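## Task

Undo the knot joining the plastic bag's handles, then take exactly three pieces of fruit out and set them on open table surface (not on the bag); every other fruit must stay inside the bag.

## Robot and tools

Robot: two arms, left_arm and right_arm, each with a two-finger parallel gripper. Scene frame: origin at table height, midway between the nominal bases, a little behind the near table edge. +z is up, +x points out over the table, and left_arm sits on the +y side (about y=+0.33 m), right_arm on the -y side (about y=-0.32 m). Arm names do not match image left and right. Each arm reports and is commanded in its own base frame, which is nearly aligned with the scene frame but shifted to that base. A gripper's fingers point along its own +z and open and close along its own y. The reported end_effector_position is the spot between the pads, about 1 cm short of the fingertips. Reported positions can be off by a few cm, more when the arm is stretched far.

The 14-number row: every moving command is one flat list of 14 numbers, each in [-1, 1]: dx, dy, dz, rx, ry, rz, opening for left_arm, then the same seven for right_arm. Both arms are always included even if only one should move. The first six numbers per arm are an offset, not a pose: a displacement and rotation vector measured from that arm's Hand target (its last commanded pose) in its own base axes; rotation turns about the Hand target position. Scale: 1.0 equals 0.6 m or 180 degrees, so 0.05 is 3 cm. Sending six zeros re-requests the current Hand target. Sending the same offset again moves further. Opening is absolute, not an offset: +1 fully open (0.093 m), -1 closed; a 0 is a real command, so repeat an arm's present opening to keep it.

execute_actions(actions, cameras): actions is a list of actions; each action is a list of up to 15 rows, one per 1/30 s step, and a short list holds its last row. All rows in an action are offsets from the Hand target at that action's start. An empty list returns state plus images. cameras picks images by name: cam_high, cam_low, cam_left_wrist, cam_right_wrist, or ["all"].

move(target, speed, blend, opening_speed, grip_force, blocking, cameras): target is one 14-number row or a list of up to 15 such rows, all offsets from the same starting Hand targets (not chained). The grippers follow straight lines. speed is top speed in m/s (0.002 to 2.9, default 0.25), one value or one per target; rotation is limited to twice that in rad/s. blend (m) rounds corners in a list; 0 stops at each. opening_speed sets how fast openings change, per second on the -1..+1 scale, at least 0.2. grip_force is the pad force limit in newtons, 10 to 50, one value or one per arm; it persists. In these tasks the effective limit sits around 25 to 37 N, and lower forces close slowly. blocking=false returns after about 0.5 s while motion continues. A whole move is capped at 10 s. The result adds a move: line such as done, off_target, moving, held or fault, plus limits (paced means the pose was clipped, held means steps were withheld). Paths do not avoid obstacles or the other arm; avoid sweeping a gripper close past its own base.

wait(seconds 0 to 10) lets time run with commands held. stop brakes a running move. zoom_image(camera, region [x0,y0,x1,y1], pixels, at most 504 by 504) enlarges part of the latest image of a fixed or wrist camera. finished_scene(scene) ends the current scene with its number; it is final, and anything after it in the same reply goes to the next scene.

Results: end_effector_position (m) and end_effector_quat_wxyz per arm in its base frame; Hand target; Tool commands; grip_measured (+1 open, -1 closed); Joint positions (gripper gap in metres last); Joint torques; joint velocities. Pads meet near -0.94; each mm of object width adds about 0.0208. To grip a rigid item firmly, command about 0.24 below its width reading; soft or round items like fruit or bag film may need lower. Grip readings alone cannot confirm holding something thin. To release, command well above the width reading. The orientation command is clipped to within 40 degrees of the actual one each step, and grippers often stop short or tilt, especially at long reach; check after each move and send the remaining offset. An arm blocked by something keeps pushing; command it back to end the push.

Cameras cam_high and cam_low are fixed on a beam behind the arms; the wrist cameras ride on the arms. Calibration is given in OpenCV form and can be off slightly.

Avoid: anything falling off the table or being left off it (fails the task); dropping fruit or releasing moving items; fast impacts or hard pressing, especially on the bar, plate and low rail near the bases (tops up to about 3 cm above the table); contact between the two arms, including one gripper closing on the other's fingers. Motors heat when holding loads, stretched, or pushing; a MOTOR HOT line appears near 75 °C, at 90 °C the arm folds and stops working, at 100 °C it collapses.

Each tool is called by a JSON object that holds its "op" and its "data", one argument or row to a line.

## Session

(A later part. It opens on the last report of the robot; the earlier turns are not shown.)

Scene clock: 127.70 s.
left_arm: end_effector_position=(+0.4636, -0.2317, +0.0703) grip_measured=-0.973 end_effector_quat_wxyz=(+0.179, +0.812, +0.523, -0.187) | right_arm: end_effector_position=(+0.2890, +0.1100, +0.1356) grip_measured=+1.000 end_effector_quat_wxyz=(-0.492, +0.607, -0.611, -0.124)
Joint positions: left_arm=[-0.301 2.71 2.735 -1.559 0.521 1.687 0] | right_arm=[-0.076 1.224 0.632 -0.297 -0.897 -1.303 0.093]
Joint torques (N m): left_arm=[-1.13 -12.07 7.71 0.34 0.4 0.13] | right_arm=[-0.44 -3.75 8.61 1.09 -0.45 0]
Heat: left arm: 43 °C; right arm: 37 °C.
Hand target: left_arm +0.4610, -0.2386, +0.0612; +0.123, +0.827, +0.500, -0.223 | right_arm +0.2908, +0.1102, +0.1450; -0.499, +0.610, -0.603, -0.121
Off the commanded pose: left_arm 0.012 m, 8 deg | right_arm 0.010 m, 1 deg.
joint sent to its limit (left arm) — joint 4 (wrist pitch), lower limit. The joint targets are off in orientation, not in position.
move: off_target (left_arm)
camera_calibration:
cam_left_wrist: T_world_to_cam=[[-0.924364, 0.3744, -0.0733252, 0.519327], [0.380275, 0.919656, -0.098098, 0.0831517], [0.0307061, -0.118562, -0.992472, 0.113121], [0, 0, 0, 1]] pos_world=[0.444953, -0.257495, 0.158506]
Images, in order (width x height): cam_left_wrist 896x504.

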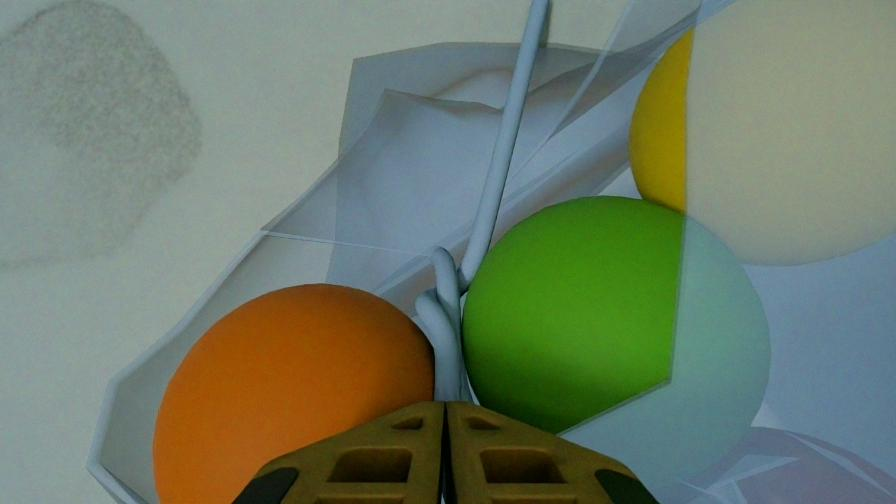

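{"op": "move", "data": {
  "target": [-0.02, 0.08, 0.1, 0, 0, 0, -1, 0, 0, 0, 0,0,0, 1],
  "speed": 0.05,
  "cameras": ["cam_left_wrist","cam_low"]
}}

Scene clock: 130.13 s.
left_arm: end_effector_position=(+0.4526, -0.1931, +0.1074) grip_measured=-0.973 end_effector_quat_wxyz=(+0.185, +0.811, +0.525, -0.180) | right_arm: end_effector_position=(+0.2890, +0.1100, +0.1356) grip_measured=+1.000 end_effector_quat_wxyz=(-0.492, +0.607, -0.611, -0.124)
Joint positions: left_arm=[-0.232 2.529 2.538 -1.56 0.521 1.754 0] | right_arm=[-0.076 1.224 0.632 -0.297 -0.897 -1.303 0.093]
Joint torques (N m): left_arm=[0.29 -16.53 4.53 0.31 0.38 0.13] | right_arm=[-0.36 -3.75 8.58 1.11 -0.43 -0.02]
Heat: left arm: 44 °C; right arm: 36 °C.
Hand target: left_arm +0.4489, -0.1905, +0.1213; +0.123, +0.827, +0.500, -0.223 | right_arm +0.2908, +0.1102, +0.1450; -0.499, +0.610, -0.603, -0.121
Off the commanded pose: left_arm 0.015 m, 9 deg | right_arm 0.010 m, 1 deg.
joint sent to its limit (left arm) — joint 4 (wrist pitch), lower limit. The joint targets are off in orientation, not in position.
move: off_target (left_arm)
camera_calibration:
cam_left_wrist: T_world_to_cam=[[-0.926952, 0.36445, -0.0890826, 0.498383], [0.372118, 0.923366, -0.0944649, 0.0594019], [0.0478281, -0.120714, -0.991535, 0.14654], [0, 0, 0, 1]] pos_world=[0.432864, -0.218796, 0.195308]
Images, in order (width x height): cam_low 896x504, cam_left_wrist 896x504.

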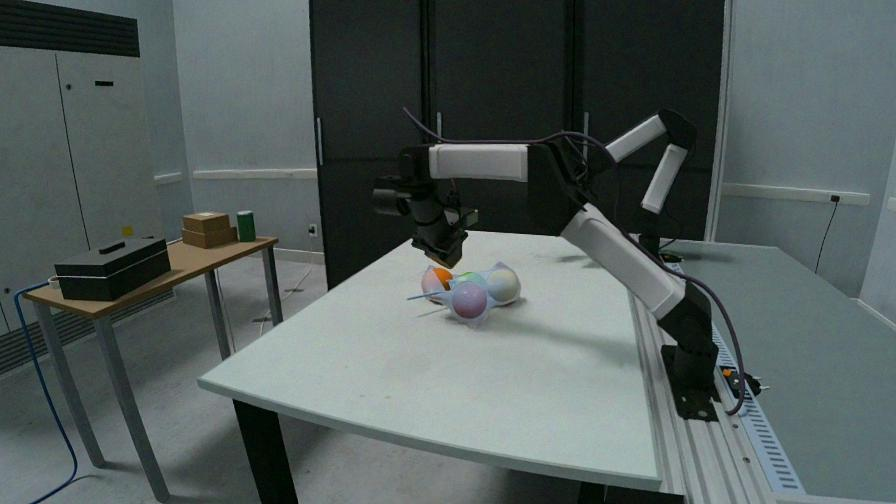

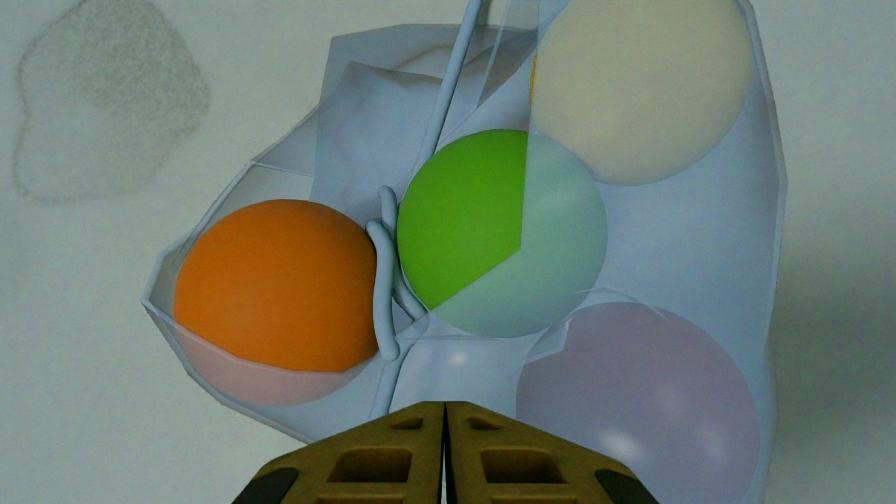

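{"op": "move", "data": {
  "target": [
    [0.027, 0.01, 0.0, 0, 0, 0, -0.5, 0, 0, 0, 0,0,0, 1],
    [0.027, 0.01, -0.085, 0, 0, 0, -0.5, 0, 0, 0, 0,0,0, 1]
  ],
  "speed": 0.12,
  "cameras": ["cam_left_wrist","cam_low"]
}}

{"op": "zoom_image", "data": {
  "camera": "cam_low",
  "region": [390, 210, 550, 335]
}}

Scene clock: 134.17 s.
left_arm: end_effector_position=(+0.4632, -0.1847, +0.0763) grip_measured=-0.502 end_effector_quat_wxyz=(+0.175, +0.815, +0.520, -0.185) | right_arm: end_effector_position=(+0.2890, +0.1100, +0.1356) grip_measured=+1.000 end_effector_quat_wxyz=(-0.492, +0.607, -0.611, -0.124)
Joint positions: left_arm=[-0.212 2.623 2.592 -1.56 0.515 1.799 0.021] | right_arm=[-0.076 1.224 0.632 -0.297 -0.897 -1.303 0.093]
Joint torques (N m): left_arm=[0.01 -11.96 7.95 0.24 0.34 0.14] | right_arm=[-0.46 -3.84 8.59 1.1 -0.43 -0.03]
Heat: left arm: 45 °C; right arm: 35 °C.
Hand target: left_arm +0.4652, -0.1844, +0.0703; +0.123, +0.827, +0.500, -0.223 | right_arm +0.2908, +0.1102, +0.1450; -0.499, +0.610, -0.603, -0.121
Off the commanded pose: left_arm 0.006 m, 8 deg | right_arm 0.010 m, 1 deg.
joint sent to its limit (left arm) — joint 4 (wrist pitch), lower limit. The joint targets are off in orientation, not in position.
move: off_target (left_arm)
camera_calibration:
cam_left_wrist: T_world_to_cam=[[-0.920995, 0.383042, -0.0710471, 0.501699], [0.38842, 0.916901, -0.0917785, 0.0358524], [0.0299881, -0.112124, -0.993242, 0.126223], [0, 0, 0, 1]] pos_world=[0.444351, -0.210892, 0.164304]
Images, in order (width x height): cam_low 896x504, cam_left_wrist 896x504.

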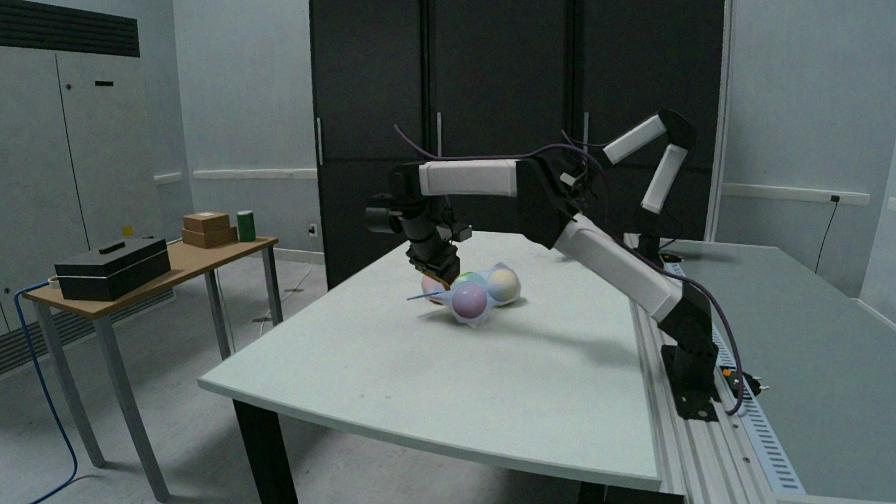

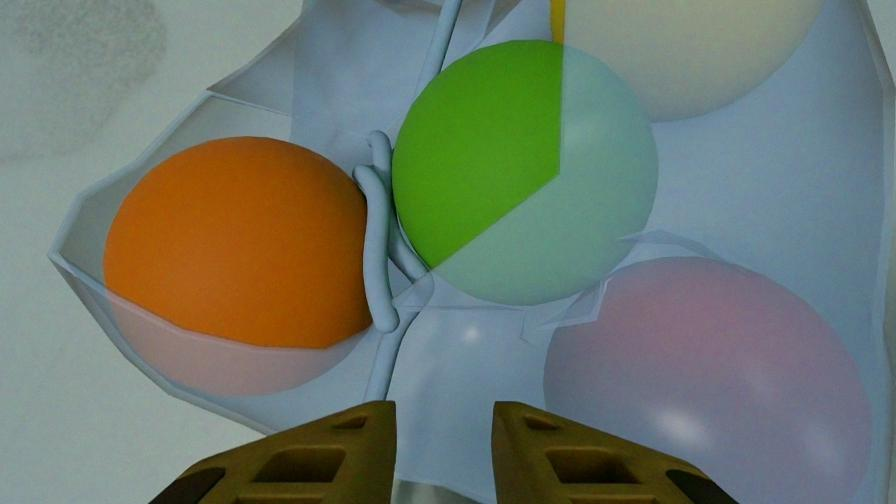

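Scaled by 3.150 from the camera's 896x504 image, which has a finer 1280x720 frame.

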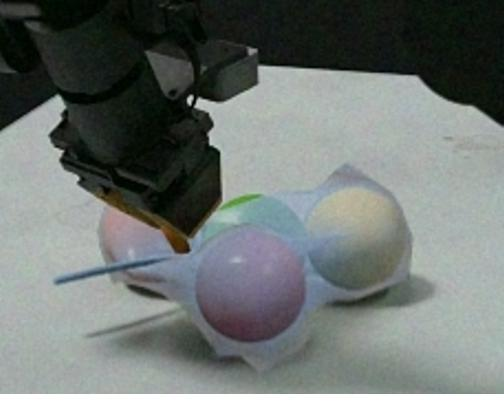

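{"op": "move", "data": {
  "target": [
    [0.0, 0.0, 0.03, 0, 0, 0, -0.5, 0, 0, 0, 0,0,0, 1],
    [0.022, -0.017, 0.02, 0, 0, 0, -0.5, 0, 0, 0, 0,0,0, 1],
    [0.022, -0.017, -0.05, 0, 0, 0, -0.5, 0, 0, 0, 0,0,0, 1]
  ],
  "speed": 0.12,
  "cameras": ["cam_left_wrist"]
}}

Scene clock: 137.83 s.
left_arm: end_effector_position=(+0.4796, -0.1882, +0.0470) grip_measured=-0.502 end_effector_quat_wxyz=(+0.177, +0.812, +0.525, -0.184) | right_arm: end_effector_position=(+0.2890, +0.1100, +0.1356) grip_measured=+1.000 end_effector_quat_wxyz=(-0.492, +0.607, -0.611, -0.124)
Joint positions: left_arm=[-0.212 2.756 2.734 -1.56 0.515 1.784 0.021] | right_arm=[-0.076 1.224 0.632 -0.297 -0.897 -1.303 0.093]
Joint torques (N m): left_arm=[-1.1 -12.51 8.06 0.25 0.32 0.13] | right_arm=[-0.42 -3.75 8.68 1.1 -0.42 -0.01]
Heat: left arm: 46 °C; right arm: 34 °C.
Hand target: left_arm +0.4783, -0.1947, +0.0402; +0.123, +0.827, +0.500, -0.224 | right_arm +0.2908, +0.1102, +0.1450; -0.499, +0.610, -0.603, -0.121
Off the commanded pose: left_arm 0.009 m, 8 deg | right_arm 0.010 m, 1 deg.
joint sent to its limit (left arm) — joint 4 (wrist pitch), lower limit. The joint targets are off in orientation, not in position.
move: off_target (left_arm)
camera_calibration:
cam_left_wrist: T_world_to_cam=[[-0.926033, 0.370419, -0.0724759, 0.516133], [0.375996, 0.922114, -0.0912876, 0.0368849], [0.0330164, -0.111786, -0.993184, 0.0948768], [0, 0, 0, 1]] pos_world=[0.460955, -0.214592, 0.135004]
Images, in order (width x height): cam_left_wrist 896x504.

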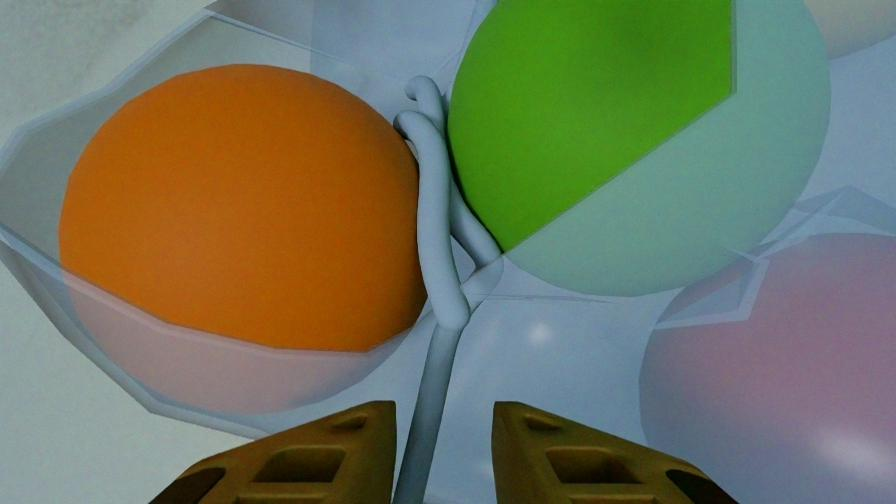

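{"op": "move", "data": {
  "target": [
    [0.004, -0.003, -0.02, 0, 0, 0, -0.5, 0, 0, 0, 0,0,0, 1],
    [0.004, -0.003, -0.02, 0, 0, 0, -1, 0, 0, 0, 0,0,0, 1]
  ],
  "speed": 0.12,
  "cameras": ["cam_left_wrist"]
}}

Scene clock: 139.63 s.
left_arm: end_effector_position=(+0.4835, -0.1892, +0.0377) grip_measured=-0.940 end_effector_quat_wxyz=(+0.177, +0.813, +0.524, -0.183) | right_arm: end_effector_position=(+0.2890, +0.1100, +0.1356) grip_measured=+1.000 end_effector_quat_wxyz=(-0.492, +0.607, -0.611, -0.124)
Joint positions: left_arm=[-0.213 2.795 2.775 -1.56 0.515 1.786 0] | right_arm=[-0.076 1.224 0.632 -0.297 -0.897 -1.303 0.093]
Joint torques (N m): left_arm=[-1.26 -12.36 7.65 0.26 0.34 0.11] | right_arm=[-0.49 -3.85 8.62 1.11 -0.43 0.01]
Heat: left arm: 46 °C; right arm: 34 °C.
Hand target: left_arm +0.4808, -0.1965, +0.0283; +0.123, +0.827, +0.500, -0.223 | right_arm +0.2908, +0.1102, +0.1450; -0.499, +0.610, -0.603, -0.121
Off the commanded pose: left_arm 0.012 m, 8 deg | right_arm 0.010 m, 1 deg.
joint sent to its limit (left arm) — joint 4 (wrist pitch), lower limit. The joint targets are off in orientation, not in position.
move: off_target (left_arm); target 2's new opening was sent with left_arm's hand 0.012 m and 8 deg from that target
camera_calibration:
cam_left_wrist: T_world_to_cam=[[-0.924904, 0.372668, -0.0753033, 0.519435], [0.378509, 0.921207, -0.0900421, 0.0339835], [0.0358141, -0.111783, -0.993087, 0.0840102], [0, 0, 0, 1]] pos_world=[0.464556, -0.215492, 0.125605]
Images, in order (width x height): cam_left_wrist 896x504.

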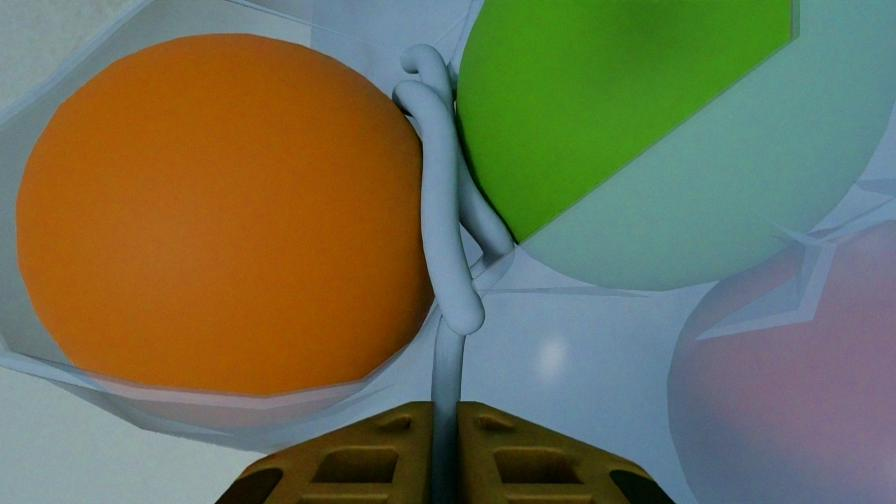

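{"op": "move", "data": {
  "target": [-0.013, -0.045, 0.0, 0, 0, 0, -1, 0, 0, 0, 0,0,0, 1],
  "speed": 0.05,
  "cameras": ["cam_left_wrist"]
}}

Scene clock: 143.10 s.
left_arm: end_effector_position=(+0.4760, -0.2162, +0.0375) grip_measured=-0.940 end_effector_quat_wxyz=(+0.174, +0.821, +0.512, -0.184) | right_arm: end_effector_position=(+0.2890, +0.1100, +0.1356) grip_measured=+1.000 end_effector_quat_wxyz=(-0.492, +0.607, -0.611, -0.124)
Joint positions: left_arm=[-0.268 2.81 2.805 -1.56 0.512 1.756 0] | right_arm=[-0.076 1.224 0.632 -0.297 -0.897 -1.303 0.093]
Joint torques (N m): left_arm=[-1.09 -12.37 7.71 0.3 0.42 -0.13] | right_arm=[-0.5 -3.73 8.69 1.11 -0.43 0]
Heat: left arm: 47 °C; right arm: 33 °C.
Hand target: left_arm +0.4730, -0.2235, +0.0282; +0.123, +0.827, +0.500, -0.224 | right_arm +0.2908, +0.1102, +0.1450; -0.499, +0.610, -0.603, -0.121
Off the commanded pose: left_arm 0.012 m, 7 deg | right_arm 0.010 m, 1 deg.
joint sent to its limit (left arm) — joint 4 (wrist pitch), lower limit. The joint targets are off in orientation, not in position.
move: off_target (left_arm)
camera_calibration:
cam_left_wrist: T_world_to_cam=[[-0.913639, 0.399547, -0.0750089, 0.523052], [0.405156, 0.910062, -0.0873857, 0.0465986], [0.0333481, -0.110229, -0.993347, 0.0825475], [0, 0, 0, 1]] pos_world=[0.456248, -0.242292, 0.125304]
Images, in order (width x height): cam_left_wrist 896x504.

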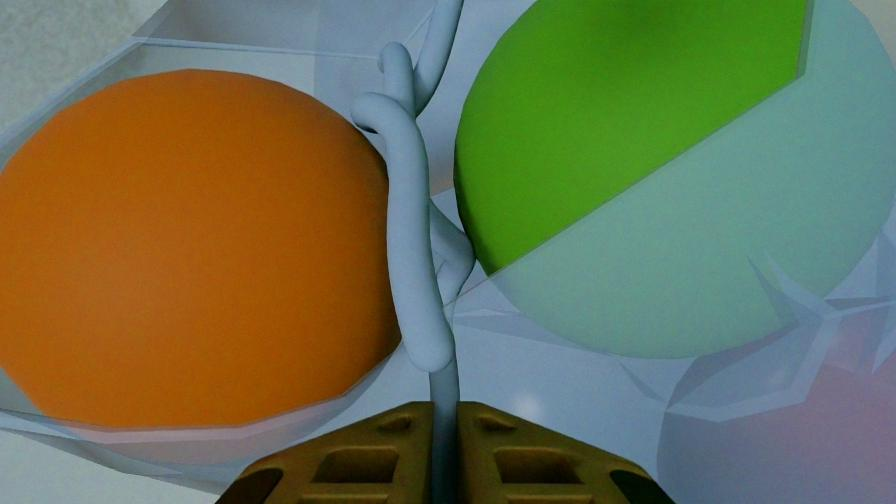

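{"op": "move", "data": {
  "target": [
    [0.0, 0.0, 0.0, 0, 0, 0, -0.5, 0, 0, 0, 0,0,0, 1],
    [0.0, 0.015, 0.11, 0, 0, 0, -0.5, 0, 0, 0, 0,0,0, 1],
    [-0.02, -0.057, 0.11, 0, 0, 0, -0.5, 0, 0, 0, 0,0,0, 1]
  ],
  "speed": 0.1,
  "cameras": ["cam_left_wrist"]
}}

Scene clock: 147.53 s.
left_arm: end_effector_position=(+0.4628, -0.2501, +0.0888) grip_measured=-0.502 end_effector_quat_wxyz=(+0.192, +0.814, +0.520, -0.171) | right_arm: end_effector_position=(+0.2890, +0.1100, +0.1356) grip_measured=+1.000 end_effector_quat_wxyz=(-0.492, +0.607, -0.611, -0.124)
Joint positions: left_arm=[-0.338 2.699 2.789 -1.56 0.512 1.64 0.021] | right_arm=[-0.076 1.224 0.632 -0.297 -0.897 -1.303 0.093]
Joint torques (N m): left_arm=[-0.79 -14.02 7.73 0.5 0.58 -0.1] | right_arm=[-0.44 -3.79 8.66 1.11 -0.43 0]
Heat: left arm: 48 °C; right arm: 33 °C.
Hand target: left_arm +0.4609, -0.2577, +0.0942; +0.123, +0.827, +0.500, -0.224 | right_arm +0.2908, +0.1102, +0.1450; -0.499, +0.610, -0.603, -0.121
Off the commanded pose: left_arm 0.009 m, 10 deg | right_arm 0.010 m, 1 deg.
joint sent to its limit (left arm) — joint 4 (wrist pitch), lower limit. The joint targets are off in orientation, not in position.
move: off_target (left_arm)
camera_calibration:
cam_left_wrist: T_world_to_cam=[[-0.922167, 0.369744, -0.113567, 0.528225], [0.380085, 0.920676, -0.0888311, 0.10172], [0.0717137, -0.125082, -0.989551, 0.108419], [0, 0, 0, 1]] pos_world=[0.440675, -0.275398, 0.176311]
Images, in order (width x height): cam_left_wrist 896x504.

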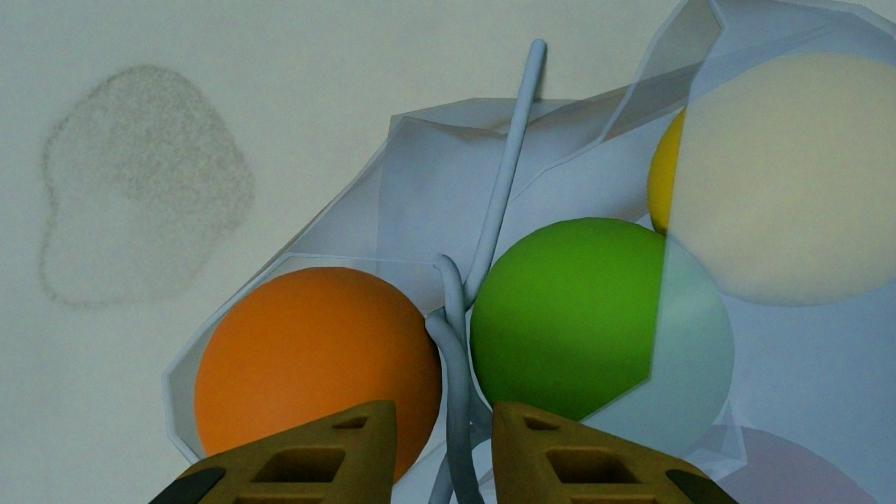

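{"op": "move", "data": {
  "target": [
    [-0.003, 0.002, -0.06, 0, 0, 0, -0.68, 0, 0, 0, 0,0,0, 1],
    [-0.003, 0.002, -0.095, 0, 0, 0, -0.68, 0, 0, 0, 0,0,0, 1]
  ],
  "speed": 0.1,
  "cameras": ["cam_left_wrist"]
}}

Scene clock: 150.30 s.
left_arm: end_effector_position=(+0.4622, -0.2525, +0.0644) grip_measured=-0.678 end_effector_quat_wxyz=(+0.183, +0.817, +0.514, -0.189) | right_arm: end_effector_position=(+0.2890, +0.1100, +0.1356) grip_measured=+1.000 end_effector_quat_wxyz=(-0.492, +0.607, -0.611, -0.124)
Joint positions: left_arm=[-0.338 2.768 2.824 -1.569 0.528 1.664 0.013] | right_arm=[-0.076 1.224 0.632 -0.297 -0.897 -1.303 0.093]
Joint torques (N m): left_arm=[-0.8 -10.22 6.32 0.49 0.32 0.12] | right_arm=[-0.44 -3.7 8.58 1.09 -0.44 0.01]
Heat: left arm: 49 °C; right arm: 33 °C.
Hand target: left_arm +0.4592, -0.2565, +0.0373; +0.123, +0.827, +0.500, -0.223 | right_arm +0.2908, +0.1102, +0.1450; -0.499, +0.610, -0.603, -0.121
Off the commanded pose: left_arm 0.028 m, 8 deg | right_arm 0.010 m, 1 deg.
joint read past its limit (left arm) — joint 4 (wrist pitch), lower limit.
joint sent to its limit (left arm) — joint 4 (wrist pitch), lower limit. The joint targets are off in orientation, not in position.
move: off_target (left_arm)
camera_calibration:
cam_left_wrist: T_world_to_cam=[[-0.917197, 0.389762, -0.0826767, 0.526449], [0.396958, 0.911755, -0.105486, 0.0928902], [0.0342664, -0.129571, -0.990978, 0.10019], [0, 0, 0, 1]] pos_world=[0.442551, -0.276901, 0.15261]
Images, in order (width x height): cam_left_wrist 896x504.

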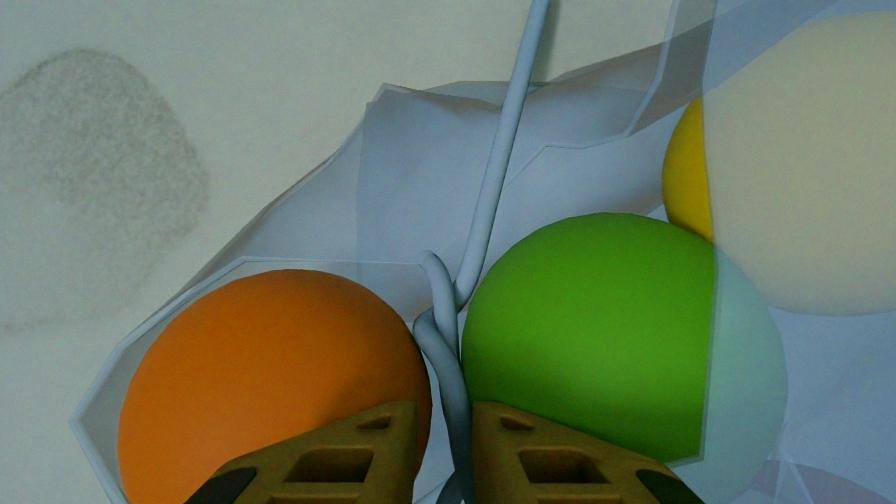

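{"op": "move", "data": {
  "target": [-0.003, 0, -0.01, 0, 0, 0, -1, 0, 0, 0, 0,0,0, 1],
  "speed": 0.1,
  "cameras": ["cam_left_wrist"]
}}

Scene clock: 151.57 s.
left_arm: end_effector_position=(+0.4611, -0.2521, +0.0596) grip_measured=-0.973 end_effector_quat_wxyz=(+0.179, +0.817, +0.513, -0.192) | right_arm: end_effector_position=(+0.2890, +0.1100, +0.1356) grip_measured=+1.000 end_effector_quat_wxyz=(-0.492, +0.607, -0.611, -0.124)
Joint positions: left_arm=[-0.338 2.777 2.824 -1.571 0.528 1.67 0] | right_arm=[-0.076 1.224 0.632 -0.297 -0.897 -1.303 0.093]
Joint torques (N m): left_arm=[-0.98 -10.33 5.97 0.5 0.32 0.12] | right_arm=[-0.47 -3.73 8.64 1.13 -0.43 0.01]
Heat: left arm: 49 °C; right arm: 33 °C.
Hand target: left_arm +0.4574, -0.2565, +0.0313; +0.123, +0.827, +0.500, -0.223 | right_arm +0.2908, +0.1102, +0.1450; -0.499, +0.610, -0.603, -0.121
Off the commanded pose: left_arm 0.029 m, 8 deg | right_arm 0.010 m, 1 deg.
joint read past its limit (left arm) — joint 4 (wrist pitch), lower limit.
joint sent to its limit (left arm) — joint 4 (wrist pitch), lower limit. The joint targets are off in orientation, not in position.
move: off_target (left_arm)
camera_calibration:
cam_left_wrist: T_world_to_cam=[[-0.915807, 0.394822, -0.0735764, 0.52518], [0.400831, 0.910015, -0.105868, 0.0902853], [0.0251567, -0.126446, -0.991654, 0.100548], [0, 0, 0, 1]] pos_world=[0.442245, -0.2768, 0.147908]
Images, in order (width x height): cam_left_wrist 896x504.

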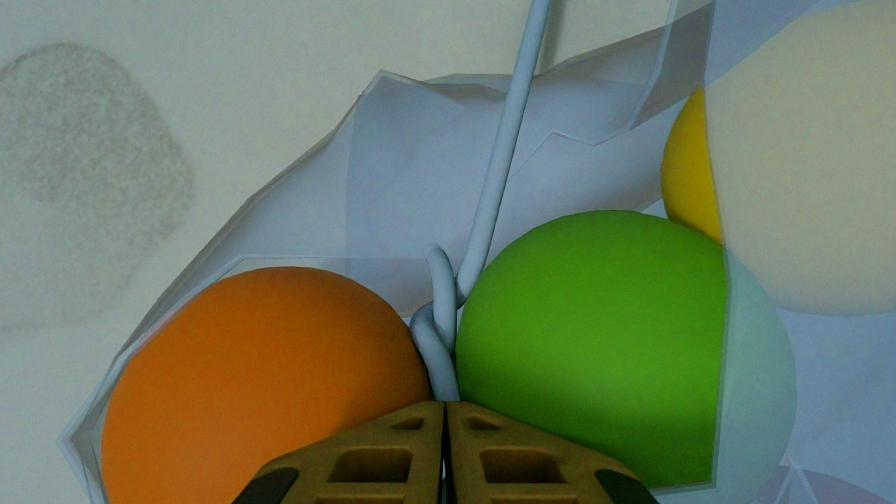

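{"op": "move", "data": {
  "target": [
    [0, 0.01, 0.13, 0, 0, 0, -0.5, 0, 0, 0, 0,0,0, 1],
    [-0.095, 0.02, 0.19, -0.0596, -0.028, 0.5214, 1, 0, 0, 0, 0,0,0, 1]
  ],
  "blend": 0.01,
  "cameras": ["cam_left_wrist","cam_high"]
}}

Scene clock: 158.73 s.
left_arm: end_effector_position=(+0.4041, -0.2425, +0.1372) grip_measured=+1.000 end_effector_quat_wxyz=(+0.323, +0.198, +0.923, -0.067) | right_arm: end_effector_position=(+0.2890, +0.1100, +0.1356) grip_measured=+1.000 end_effector_quat_wxyz=(-0.492, +0.607, -0.611, -0.124)
Joint positions: left_arm=[-0.576 1.774 1.355 -0.484 -0.099 -0.118 0.093] | right_arm=[-0.076 1.224 0.632 -0.297 -0.897 -1.303 0.093]
Joint torques (N m): left_arm=[-0.66 -11.29 5.64 1.8 -0.14 -0.12] | right_arm=[-0.44 -3.71 8.7 1.09 -0.43 0.01]
Heat: left arm: 50 °C; right arm: 33 °C.
Hand target: left_arm +0.4003, -0.2445, +0.1452; +0.335, +0.195, +0.919, -0.071 | right_arm +0.2908, +0.1102, +0.1450; -0.499, +0.610, -0.603, -0.121
Off the commanded pose: left_arm 0.009 m, 2 deg | right_arm 0.010 m, 1 deg.
move: done
camera_calibration:
cam_left_wrist: T_world_to_cam=[[-0.39694, -0.917622, 0.0202179, -0.0660248], [-0.890002, 0.379421, -0.252856, 0.525761], [0.224355, -0.118363, -0.967293, 0.0983806], [0, 0, 0, 1]] pos_world=[0.419648, -0.248426, 0.229439]
Images, in order (width x height): cam_high 896x504, cam_left_wrist 896x504.

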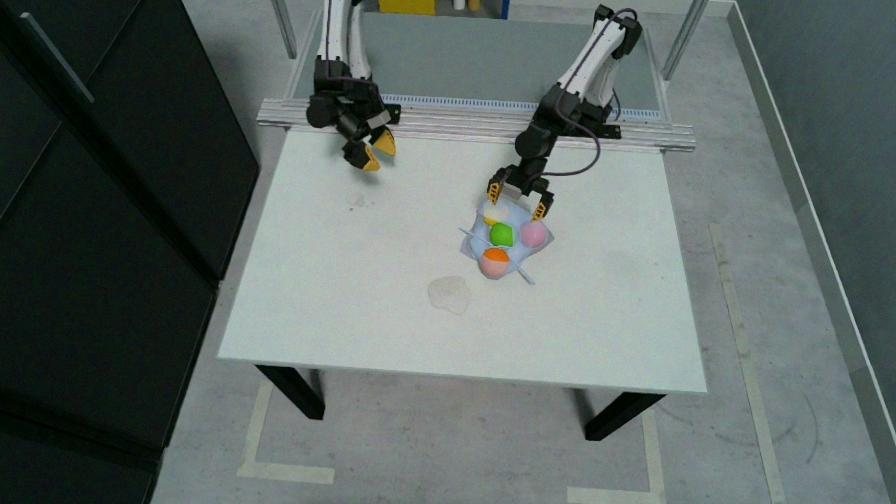

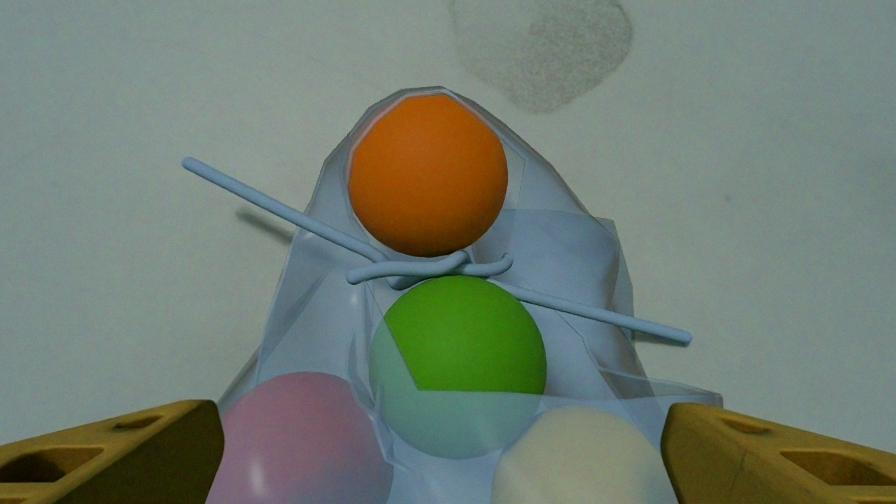

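{"op": "move", "data": {
  "target": [
    [0.16, -0.055, -0.03, 0.0565, 0.127, 0, 1, 0, 0, 0, 0,0,0, 1]
  ],
  "cameras": ["cam_left_wrist"]
}}

Scene clock: 162.00 s.
left_arm: end_effector_position=(+0.4979, -0.2753, +0.1379) grip_measured=+1.000 end_effector_quat_wxyz=(+0.198, +0.196, +0.959, -0.042) | right_arm: end_effector_position=(+0.2890, +0.1100, +0.1356) grip_measured=+1.000 end_effector_quat_wxyz=(-0.492, +0.607, -0.611, -0.124)
Joint positions: left_arm=[-0.517 2.614 2.842 -1.393 -0.042 -0.105 0.093] | right_arm=[-0.076 1.224 0.632 -0.297 -0.897 -1.303 0.093]
Joint torques (N m): left_arm=[0.23 -11.85 8.09 1.08 0.16 0.13] | right_arm=[-0.47 -3.7 8.66 1.11 -0.43 0]
Heat: left arm: 50 °C; right arm: 34 °C.
Hand target: left_arm +0.4964, -0.2774, +0.1272; +0.128, +0.206, +0.970, -0.027 | right_arm +0.2908, +0.1102, +0.1450; -0.499, +0.610, -0.603, -0.121
Off the commanded pose: left_arm 0.011 m, 8 deg | right_arm 0.010 m, 1 deg.
elbow stopped short (left arm): the move would have taken joint 3 (elbow) straighter than the controller allows.
move: off_target (left_arm)
camera_calibration:
cam_left_wrist: T_world_to_cam=[[-0.37558, -0.926499, 0.0232274, -0.0723619], [-0.92663, 0.375863, 0.00915613, 0.602942], [-0.0172135, -0.0180843, -0.999688, 0.226479], [0, 0, 0, 1]] pos_world=[0.535425, -0.289571, 0.222569]
Images, in order (width x height): cam_left_wrist 896x504.

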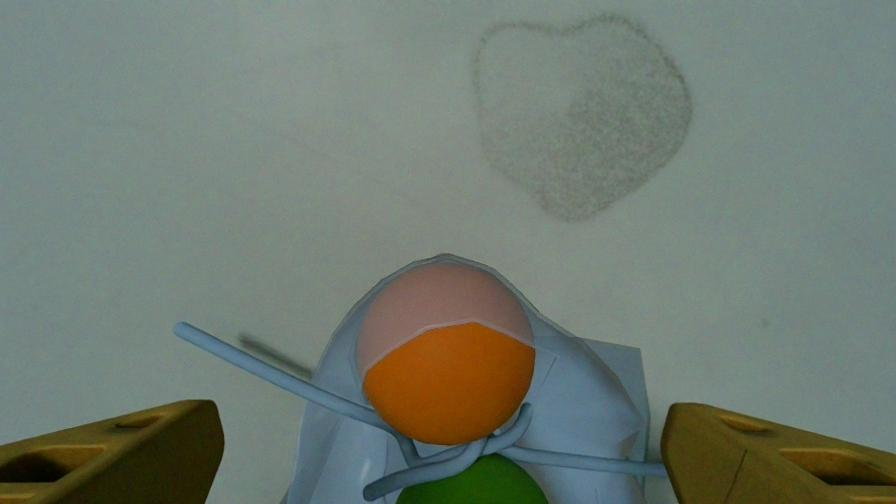

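{"op": "move", "data": {
  "target": [
    [-0.015, 0.002, -0.09, 0,0, 0, 1, 0, 0, 0, 0,0,0, 1],
    [-0.018, 0.002, -0.155, 0,0, 0, 1, 0, 0, 0, 0,0,0, 1]
  ],
  "speed": 0.15,
  "blend": 0.01,
  "cameras": ["cam_left_wrist"]
}}

Scene clock: 164.20 s.
left_arm: end_effector_position=(+0.4858, -0.2693, +0.0194) grip_measured=+1.000 end_effector_quat_wxyz=(+0.112, +0.201, +0.973, -0.017) | right_arm: end_effector_position=(+0.2890, +0.1100, +0.1356) grip_measured=+1.000 end_effector_quat_wxyz=(-0.492, +0.607, -0.611, -0.124)
Joint positions: left_arm=[-0.517 2.624 2.43 -1.151 -0.037 -0.105 0.093] | right_arm=[-0.076 1.224 0.632 -0.297 -0.897 -1.303 0.093]
Joint torques (N m): left_arm=[-0.44 -17.44 5.05 1.08 0.08 0.01] | right_arm=[-0.44 -3.73 8.58 1.1 -0.45 -0.01]
Heat: left arm: 50 °C; right arm: 34 °C.
Hand target: left_arm +0.4857, -0.2763, +0.0344; +0.128, +0.206, +0.970, -0.027 | right_arm +0.2908, +0.1102, +0.1450; -0.499, +0.610, -0.603, -0.121
Off the commanded pose: left_arm 0.016 m, 2 deg | right_arm 0.010 m, 1 deg.
move: off_target (left_arm)
camera_calibration:
cam_left_wrist: T_world_to_cam=[[-0.374754, -0.927118, 0.00346443, -0.0688167], [-0.910232, 0.368633, 0.188646, 0.57723], [-0.176174, 0.0675424, -0.982039, 0.207831], [0, 0, 0, 1]] pos_world=[0.536238, -0.290625, 0.0954441]
Images, in order (width x height): cam_left_wrist 896x504.

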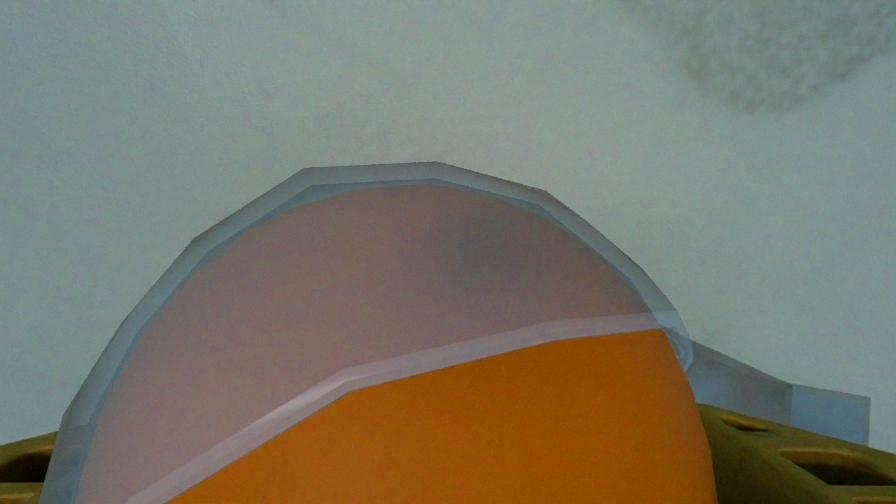

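{"op": "move", "data": {
  "target": [
    [0.0, 0.0, 0.012, 0,0, 0, 1, 0, 0, 0, 0,0,0, 1],
    [0,0,0.012, 0,0, 0, 0.15, 0, 0, 0, 0,0,0, 1],
    [-0.01,-0.01,0.17, 0,0, 0, 0.15, 0, 0, 0, 0,0,0, 1]
  ],
  "speed": 0.1,
  "cameras": ["cam_left_wrist","cam_low","cam_high"]
}}

Scene clock: 167.40 s.
left_arm: end_effector_position=(+0.4839, -0.2746, +0.1271) grip_measured=+0.189 end_effector_quat_wxyz=(+0.166, +0.203, +0.964, -0.035) | right_arm: end_effector_position=(+0.2890, +0.1100, +0.1356) grip_measured=+1.000 end_effector_quat_wxyz=(-0.492, +0.607, -0.611, -0.124)
Joint positions: left_arm=[-0.527 2.624 2.842 -1.449 -0.037 -0.107 0.054] | right_arm=[-0.076 1.224 0.632 -0.297 -0.897 -1.303 0.093]
Joint torques (N m): left_arm=[-1.03 -14.56 7.97 1.03 0.02 -0.08] | right_arm=[-0.44 -3.69 8.55 1.11 -0.42 0.01]
Heat: left arm: 50 °C; right arm: 34 °C.
Hand target: left_arm +0.4796, -0.2824, +0.1362; +0.128, +0.206, +0.970, -0.027 | right_arm +0.2908, +0.1102, +0.1450; -0.499, +0.610, -0.603, -0.121
Off the commanded pose: left_arm 0.013 m, 5 deg | right_arm 0.010 m, 1 deg.
elbow stopped short (left arm): the move would have taken joint 3 (elbow) straighter than the controller allows.
move: off_target (left_arm); target 2's new opening was sent with left_arm's hand 0.023 m and 2 deg from that target
camera_calibration:
cam_left_wrist: T_world_to_cam=[[-0.383784, -0.923218, 0.0194261, -0.0713922], [-0.920133, 0.384106, 0.0762702, 0.580488], [-0.0778757, 0.0113967, -0.996898, 0.252528], [0, 0, 0, 1]] pos_world=[0.526393, -0.291758, 0.208857]
Images, in order (width x height): cam_high 896x504, cam_low 896x504, cam_left_wrist 896x504.

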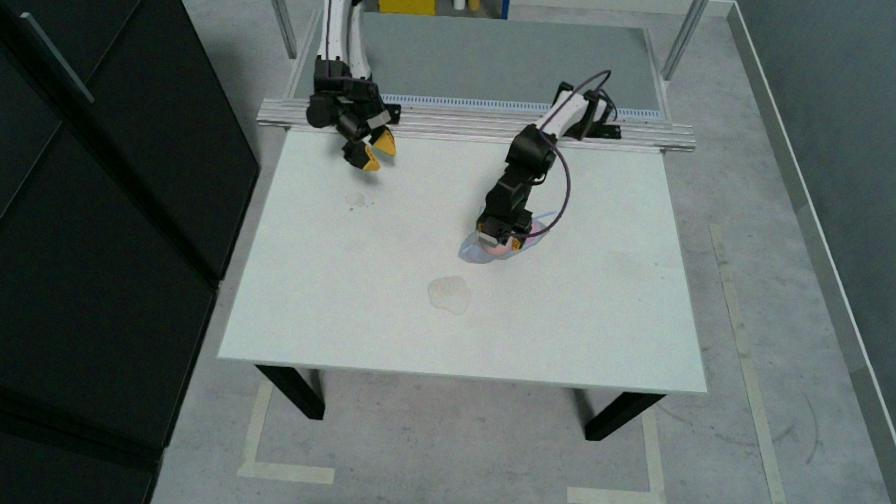

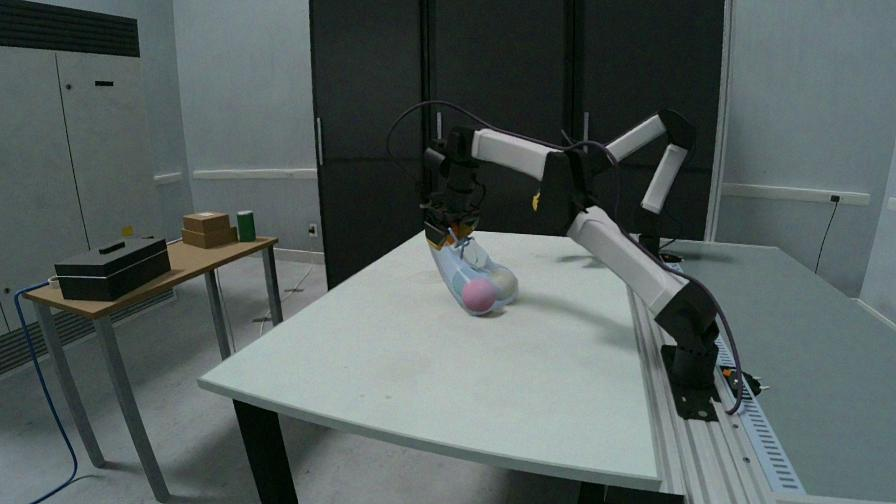

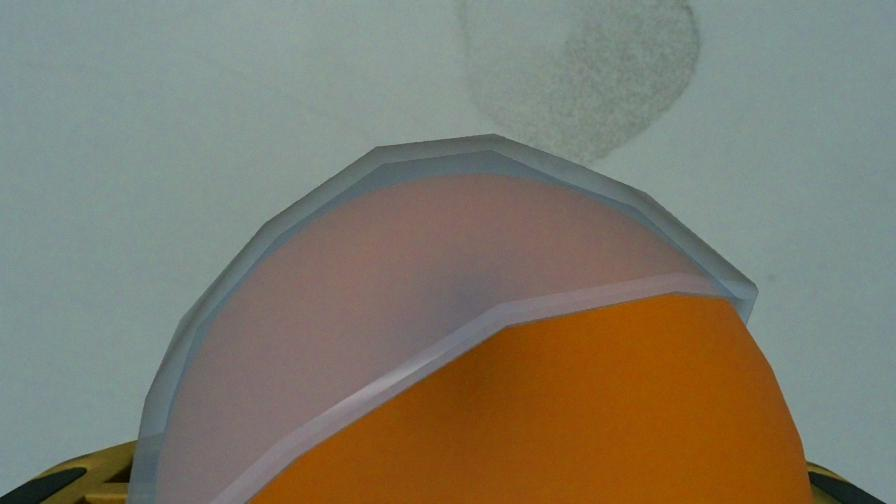

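{"op": "move", "data": {
  "target": [
    [-0.27,0.12,0.0, 0,0, 0, 0.15, 0, 0, 0, 0,0,0, 1]
  ],
  "speed": 0.1,
  "cameras": ["cam_left_wrist","cam_low","cam_high"]
}}

{"op": "zoom_image", "data": {
  "camera": "cam_low",
  "region": [390, 180, 590, 335]
}}

Scene clock: 170.43 s.
left_arm: end_effector_position=(+0.3190, -0.2077, +0.1305) grip_measured=+0.189 end_effector_quat_wxyz=(+0.113, +0.207, +0.972, -0.025) | right_arm: end_effector_position=(+0.2890, +0.1100, +0.1356) grip_measured=+1.000 end_effector_quat_wxyz=(-0.492, +0.607, -0.611, -0.124)
Joint positions: left_arm=[-0.594 1.776 1.514 -1.081 -0.038 -0.17 0.054] | right_arm=[-0.076 1.224 0.632 -0.297 -0.897 -1.303 0.093]
Joint torques (N m): left_arm=[-0.75 -10.65 5.16 1.11 -0.13 -0.13] | right_arm=[-0.46 -3.73 8.64 1.09 -0.46 -0.01]
Heat: left arm: 51 °C; right arm: 34 °C.
Hand target: left_arm +0.3177, -0.2104, +0.1363; +0.128, +0.206, +0.970, -0.027 | right_arm +0.2908, +0.1102, +0.1450; -0.499, +0.610, -0.603, -0.121
Off the commanded pose: left_arm 0.006 m, 2 deg | right_arm 0.010 m, 1 deg.
move: done
camera_calibration:
cam_left_wrist: T_world_to_cam=[[-0.387045, -0.921892, 0.0176203, -0.071469], [-0.904785, 0.383406, 0.185374, 0.383507], [-0.177651, 0.0558055, -0.98251, 0.281499], [0, 0, 0, 1]] pos_world=[0.369338, -0.228635, 0.206743]
Images, in order (width x height): cam_high 896x504, cam_low 896x504, cam_left_wrist 896x504.

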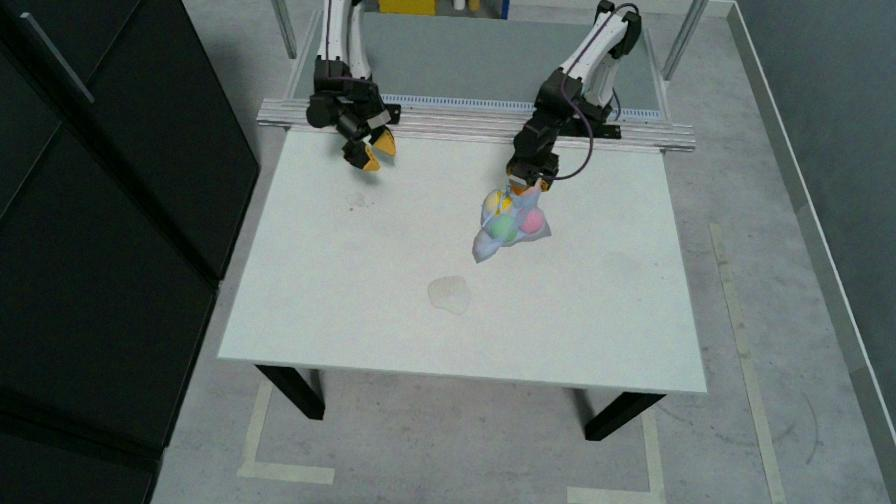

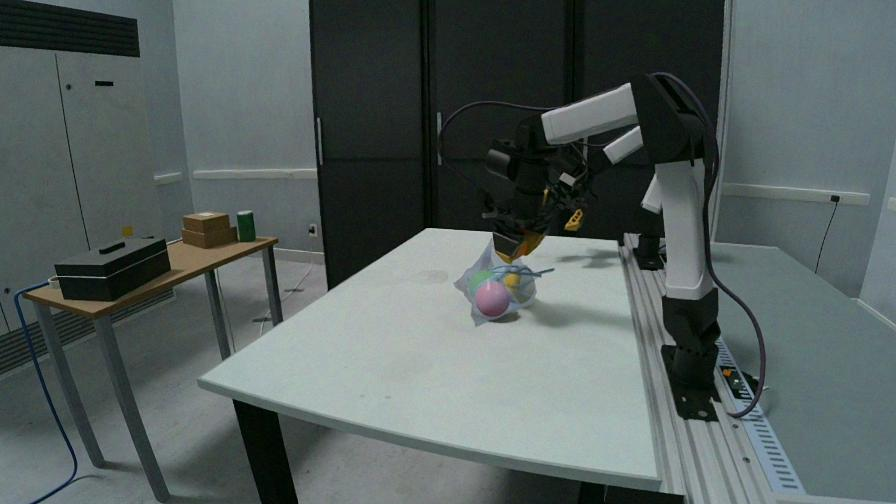

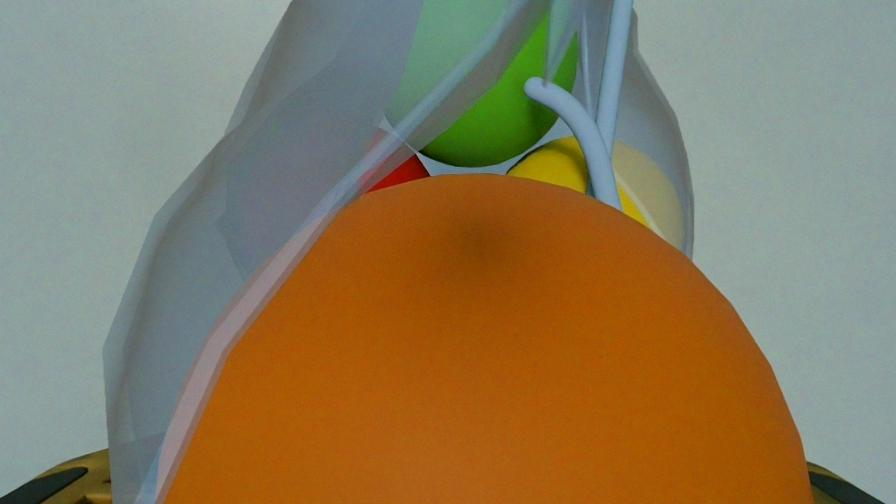

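Scaled by 2.520 from the camera's 896x504 image, which has a finer 1280x720 frame.

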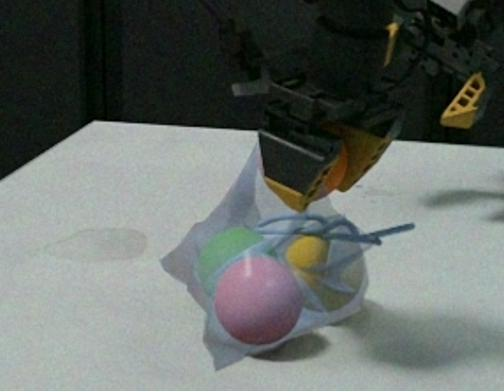

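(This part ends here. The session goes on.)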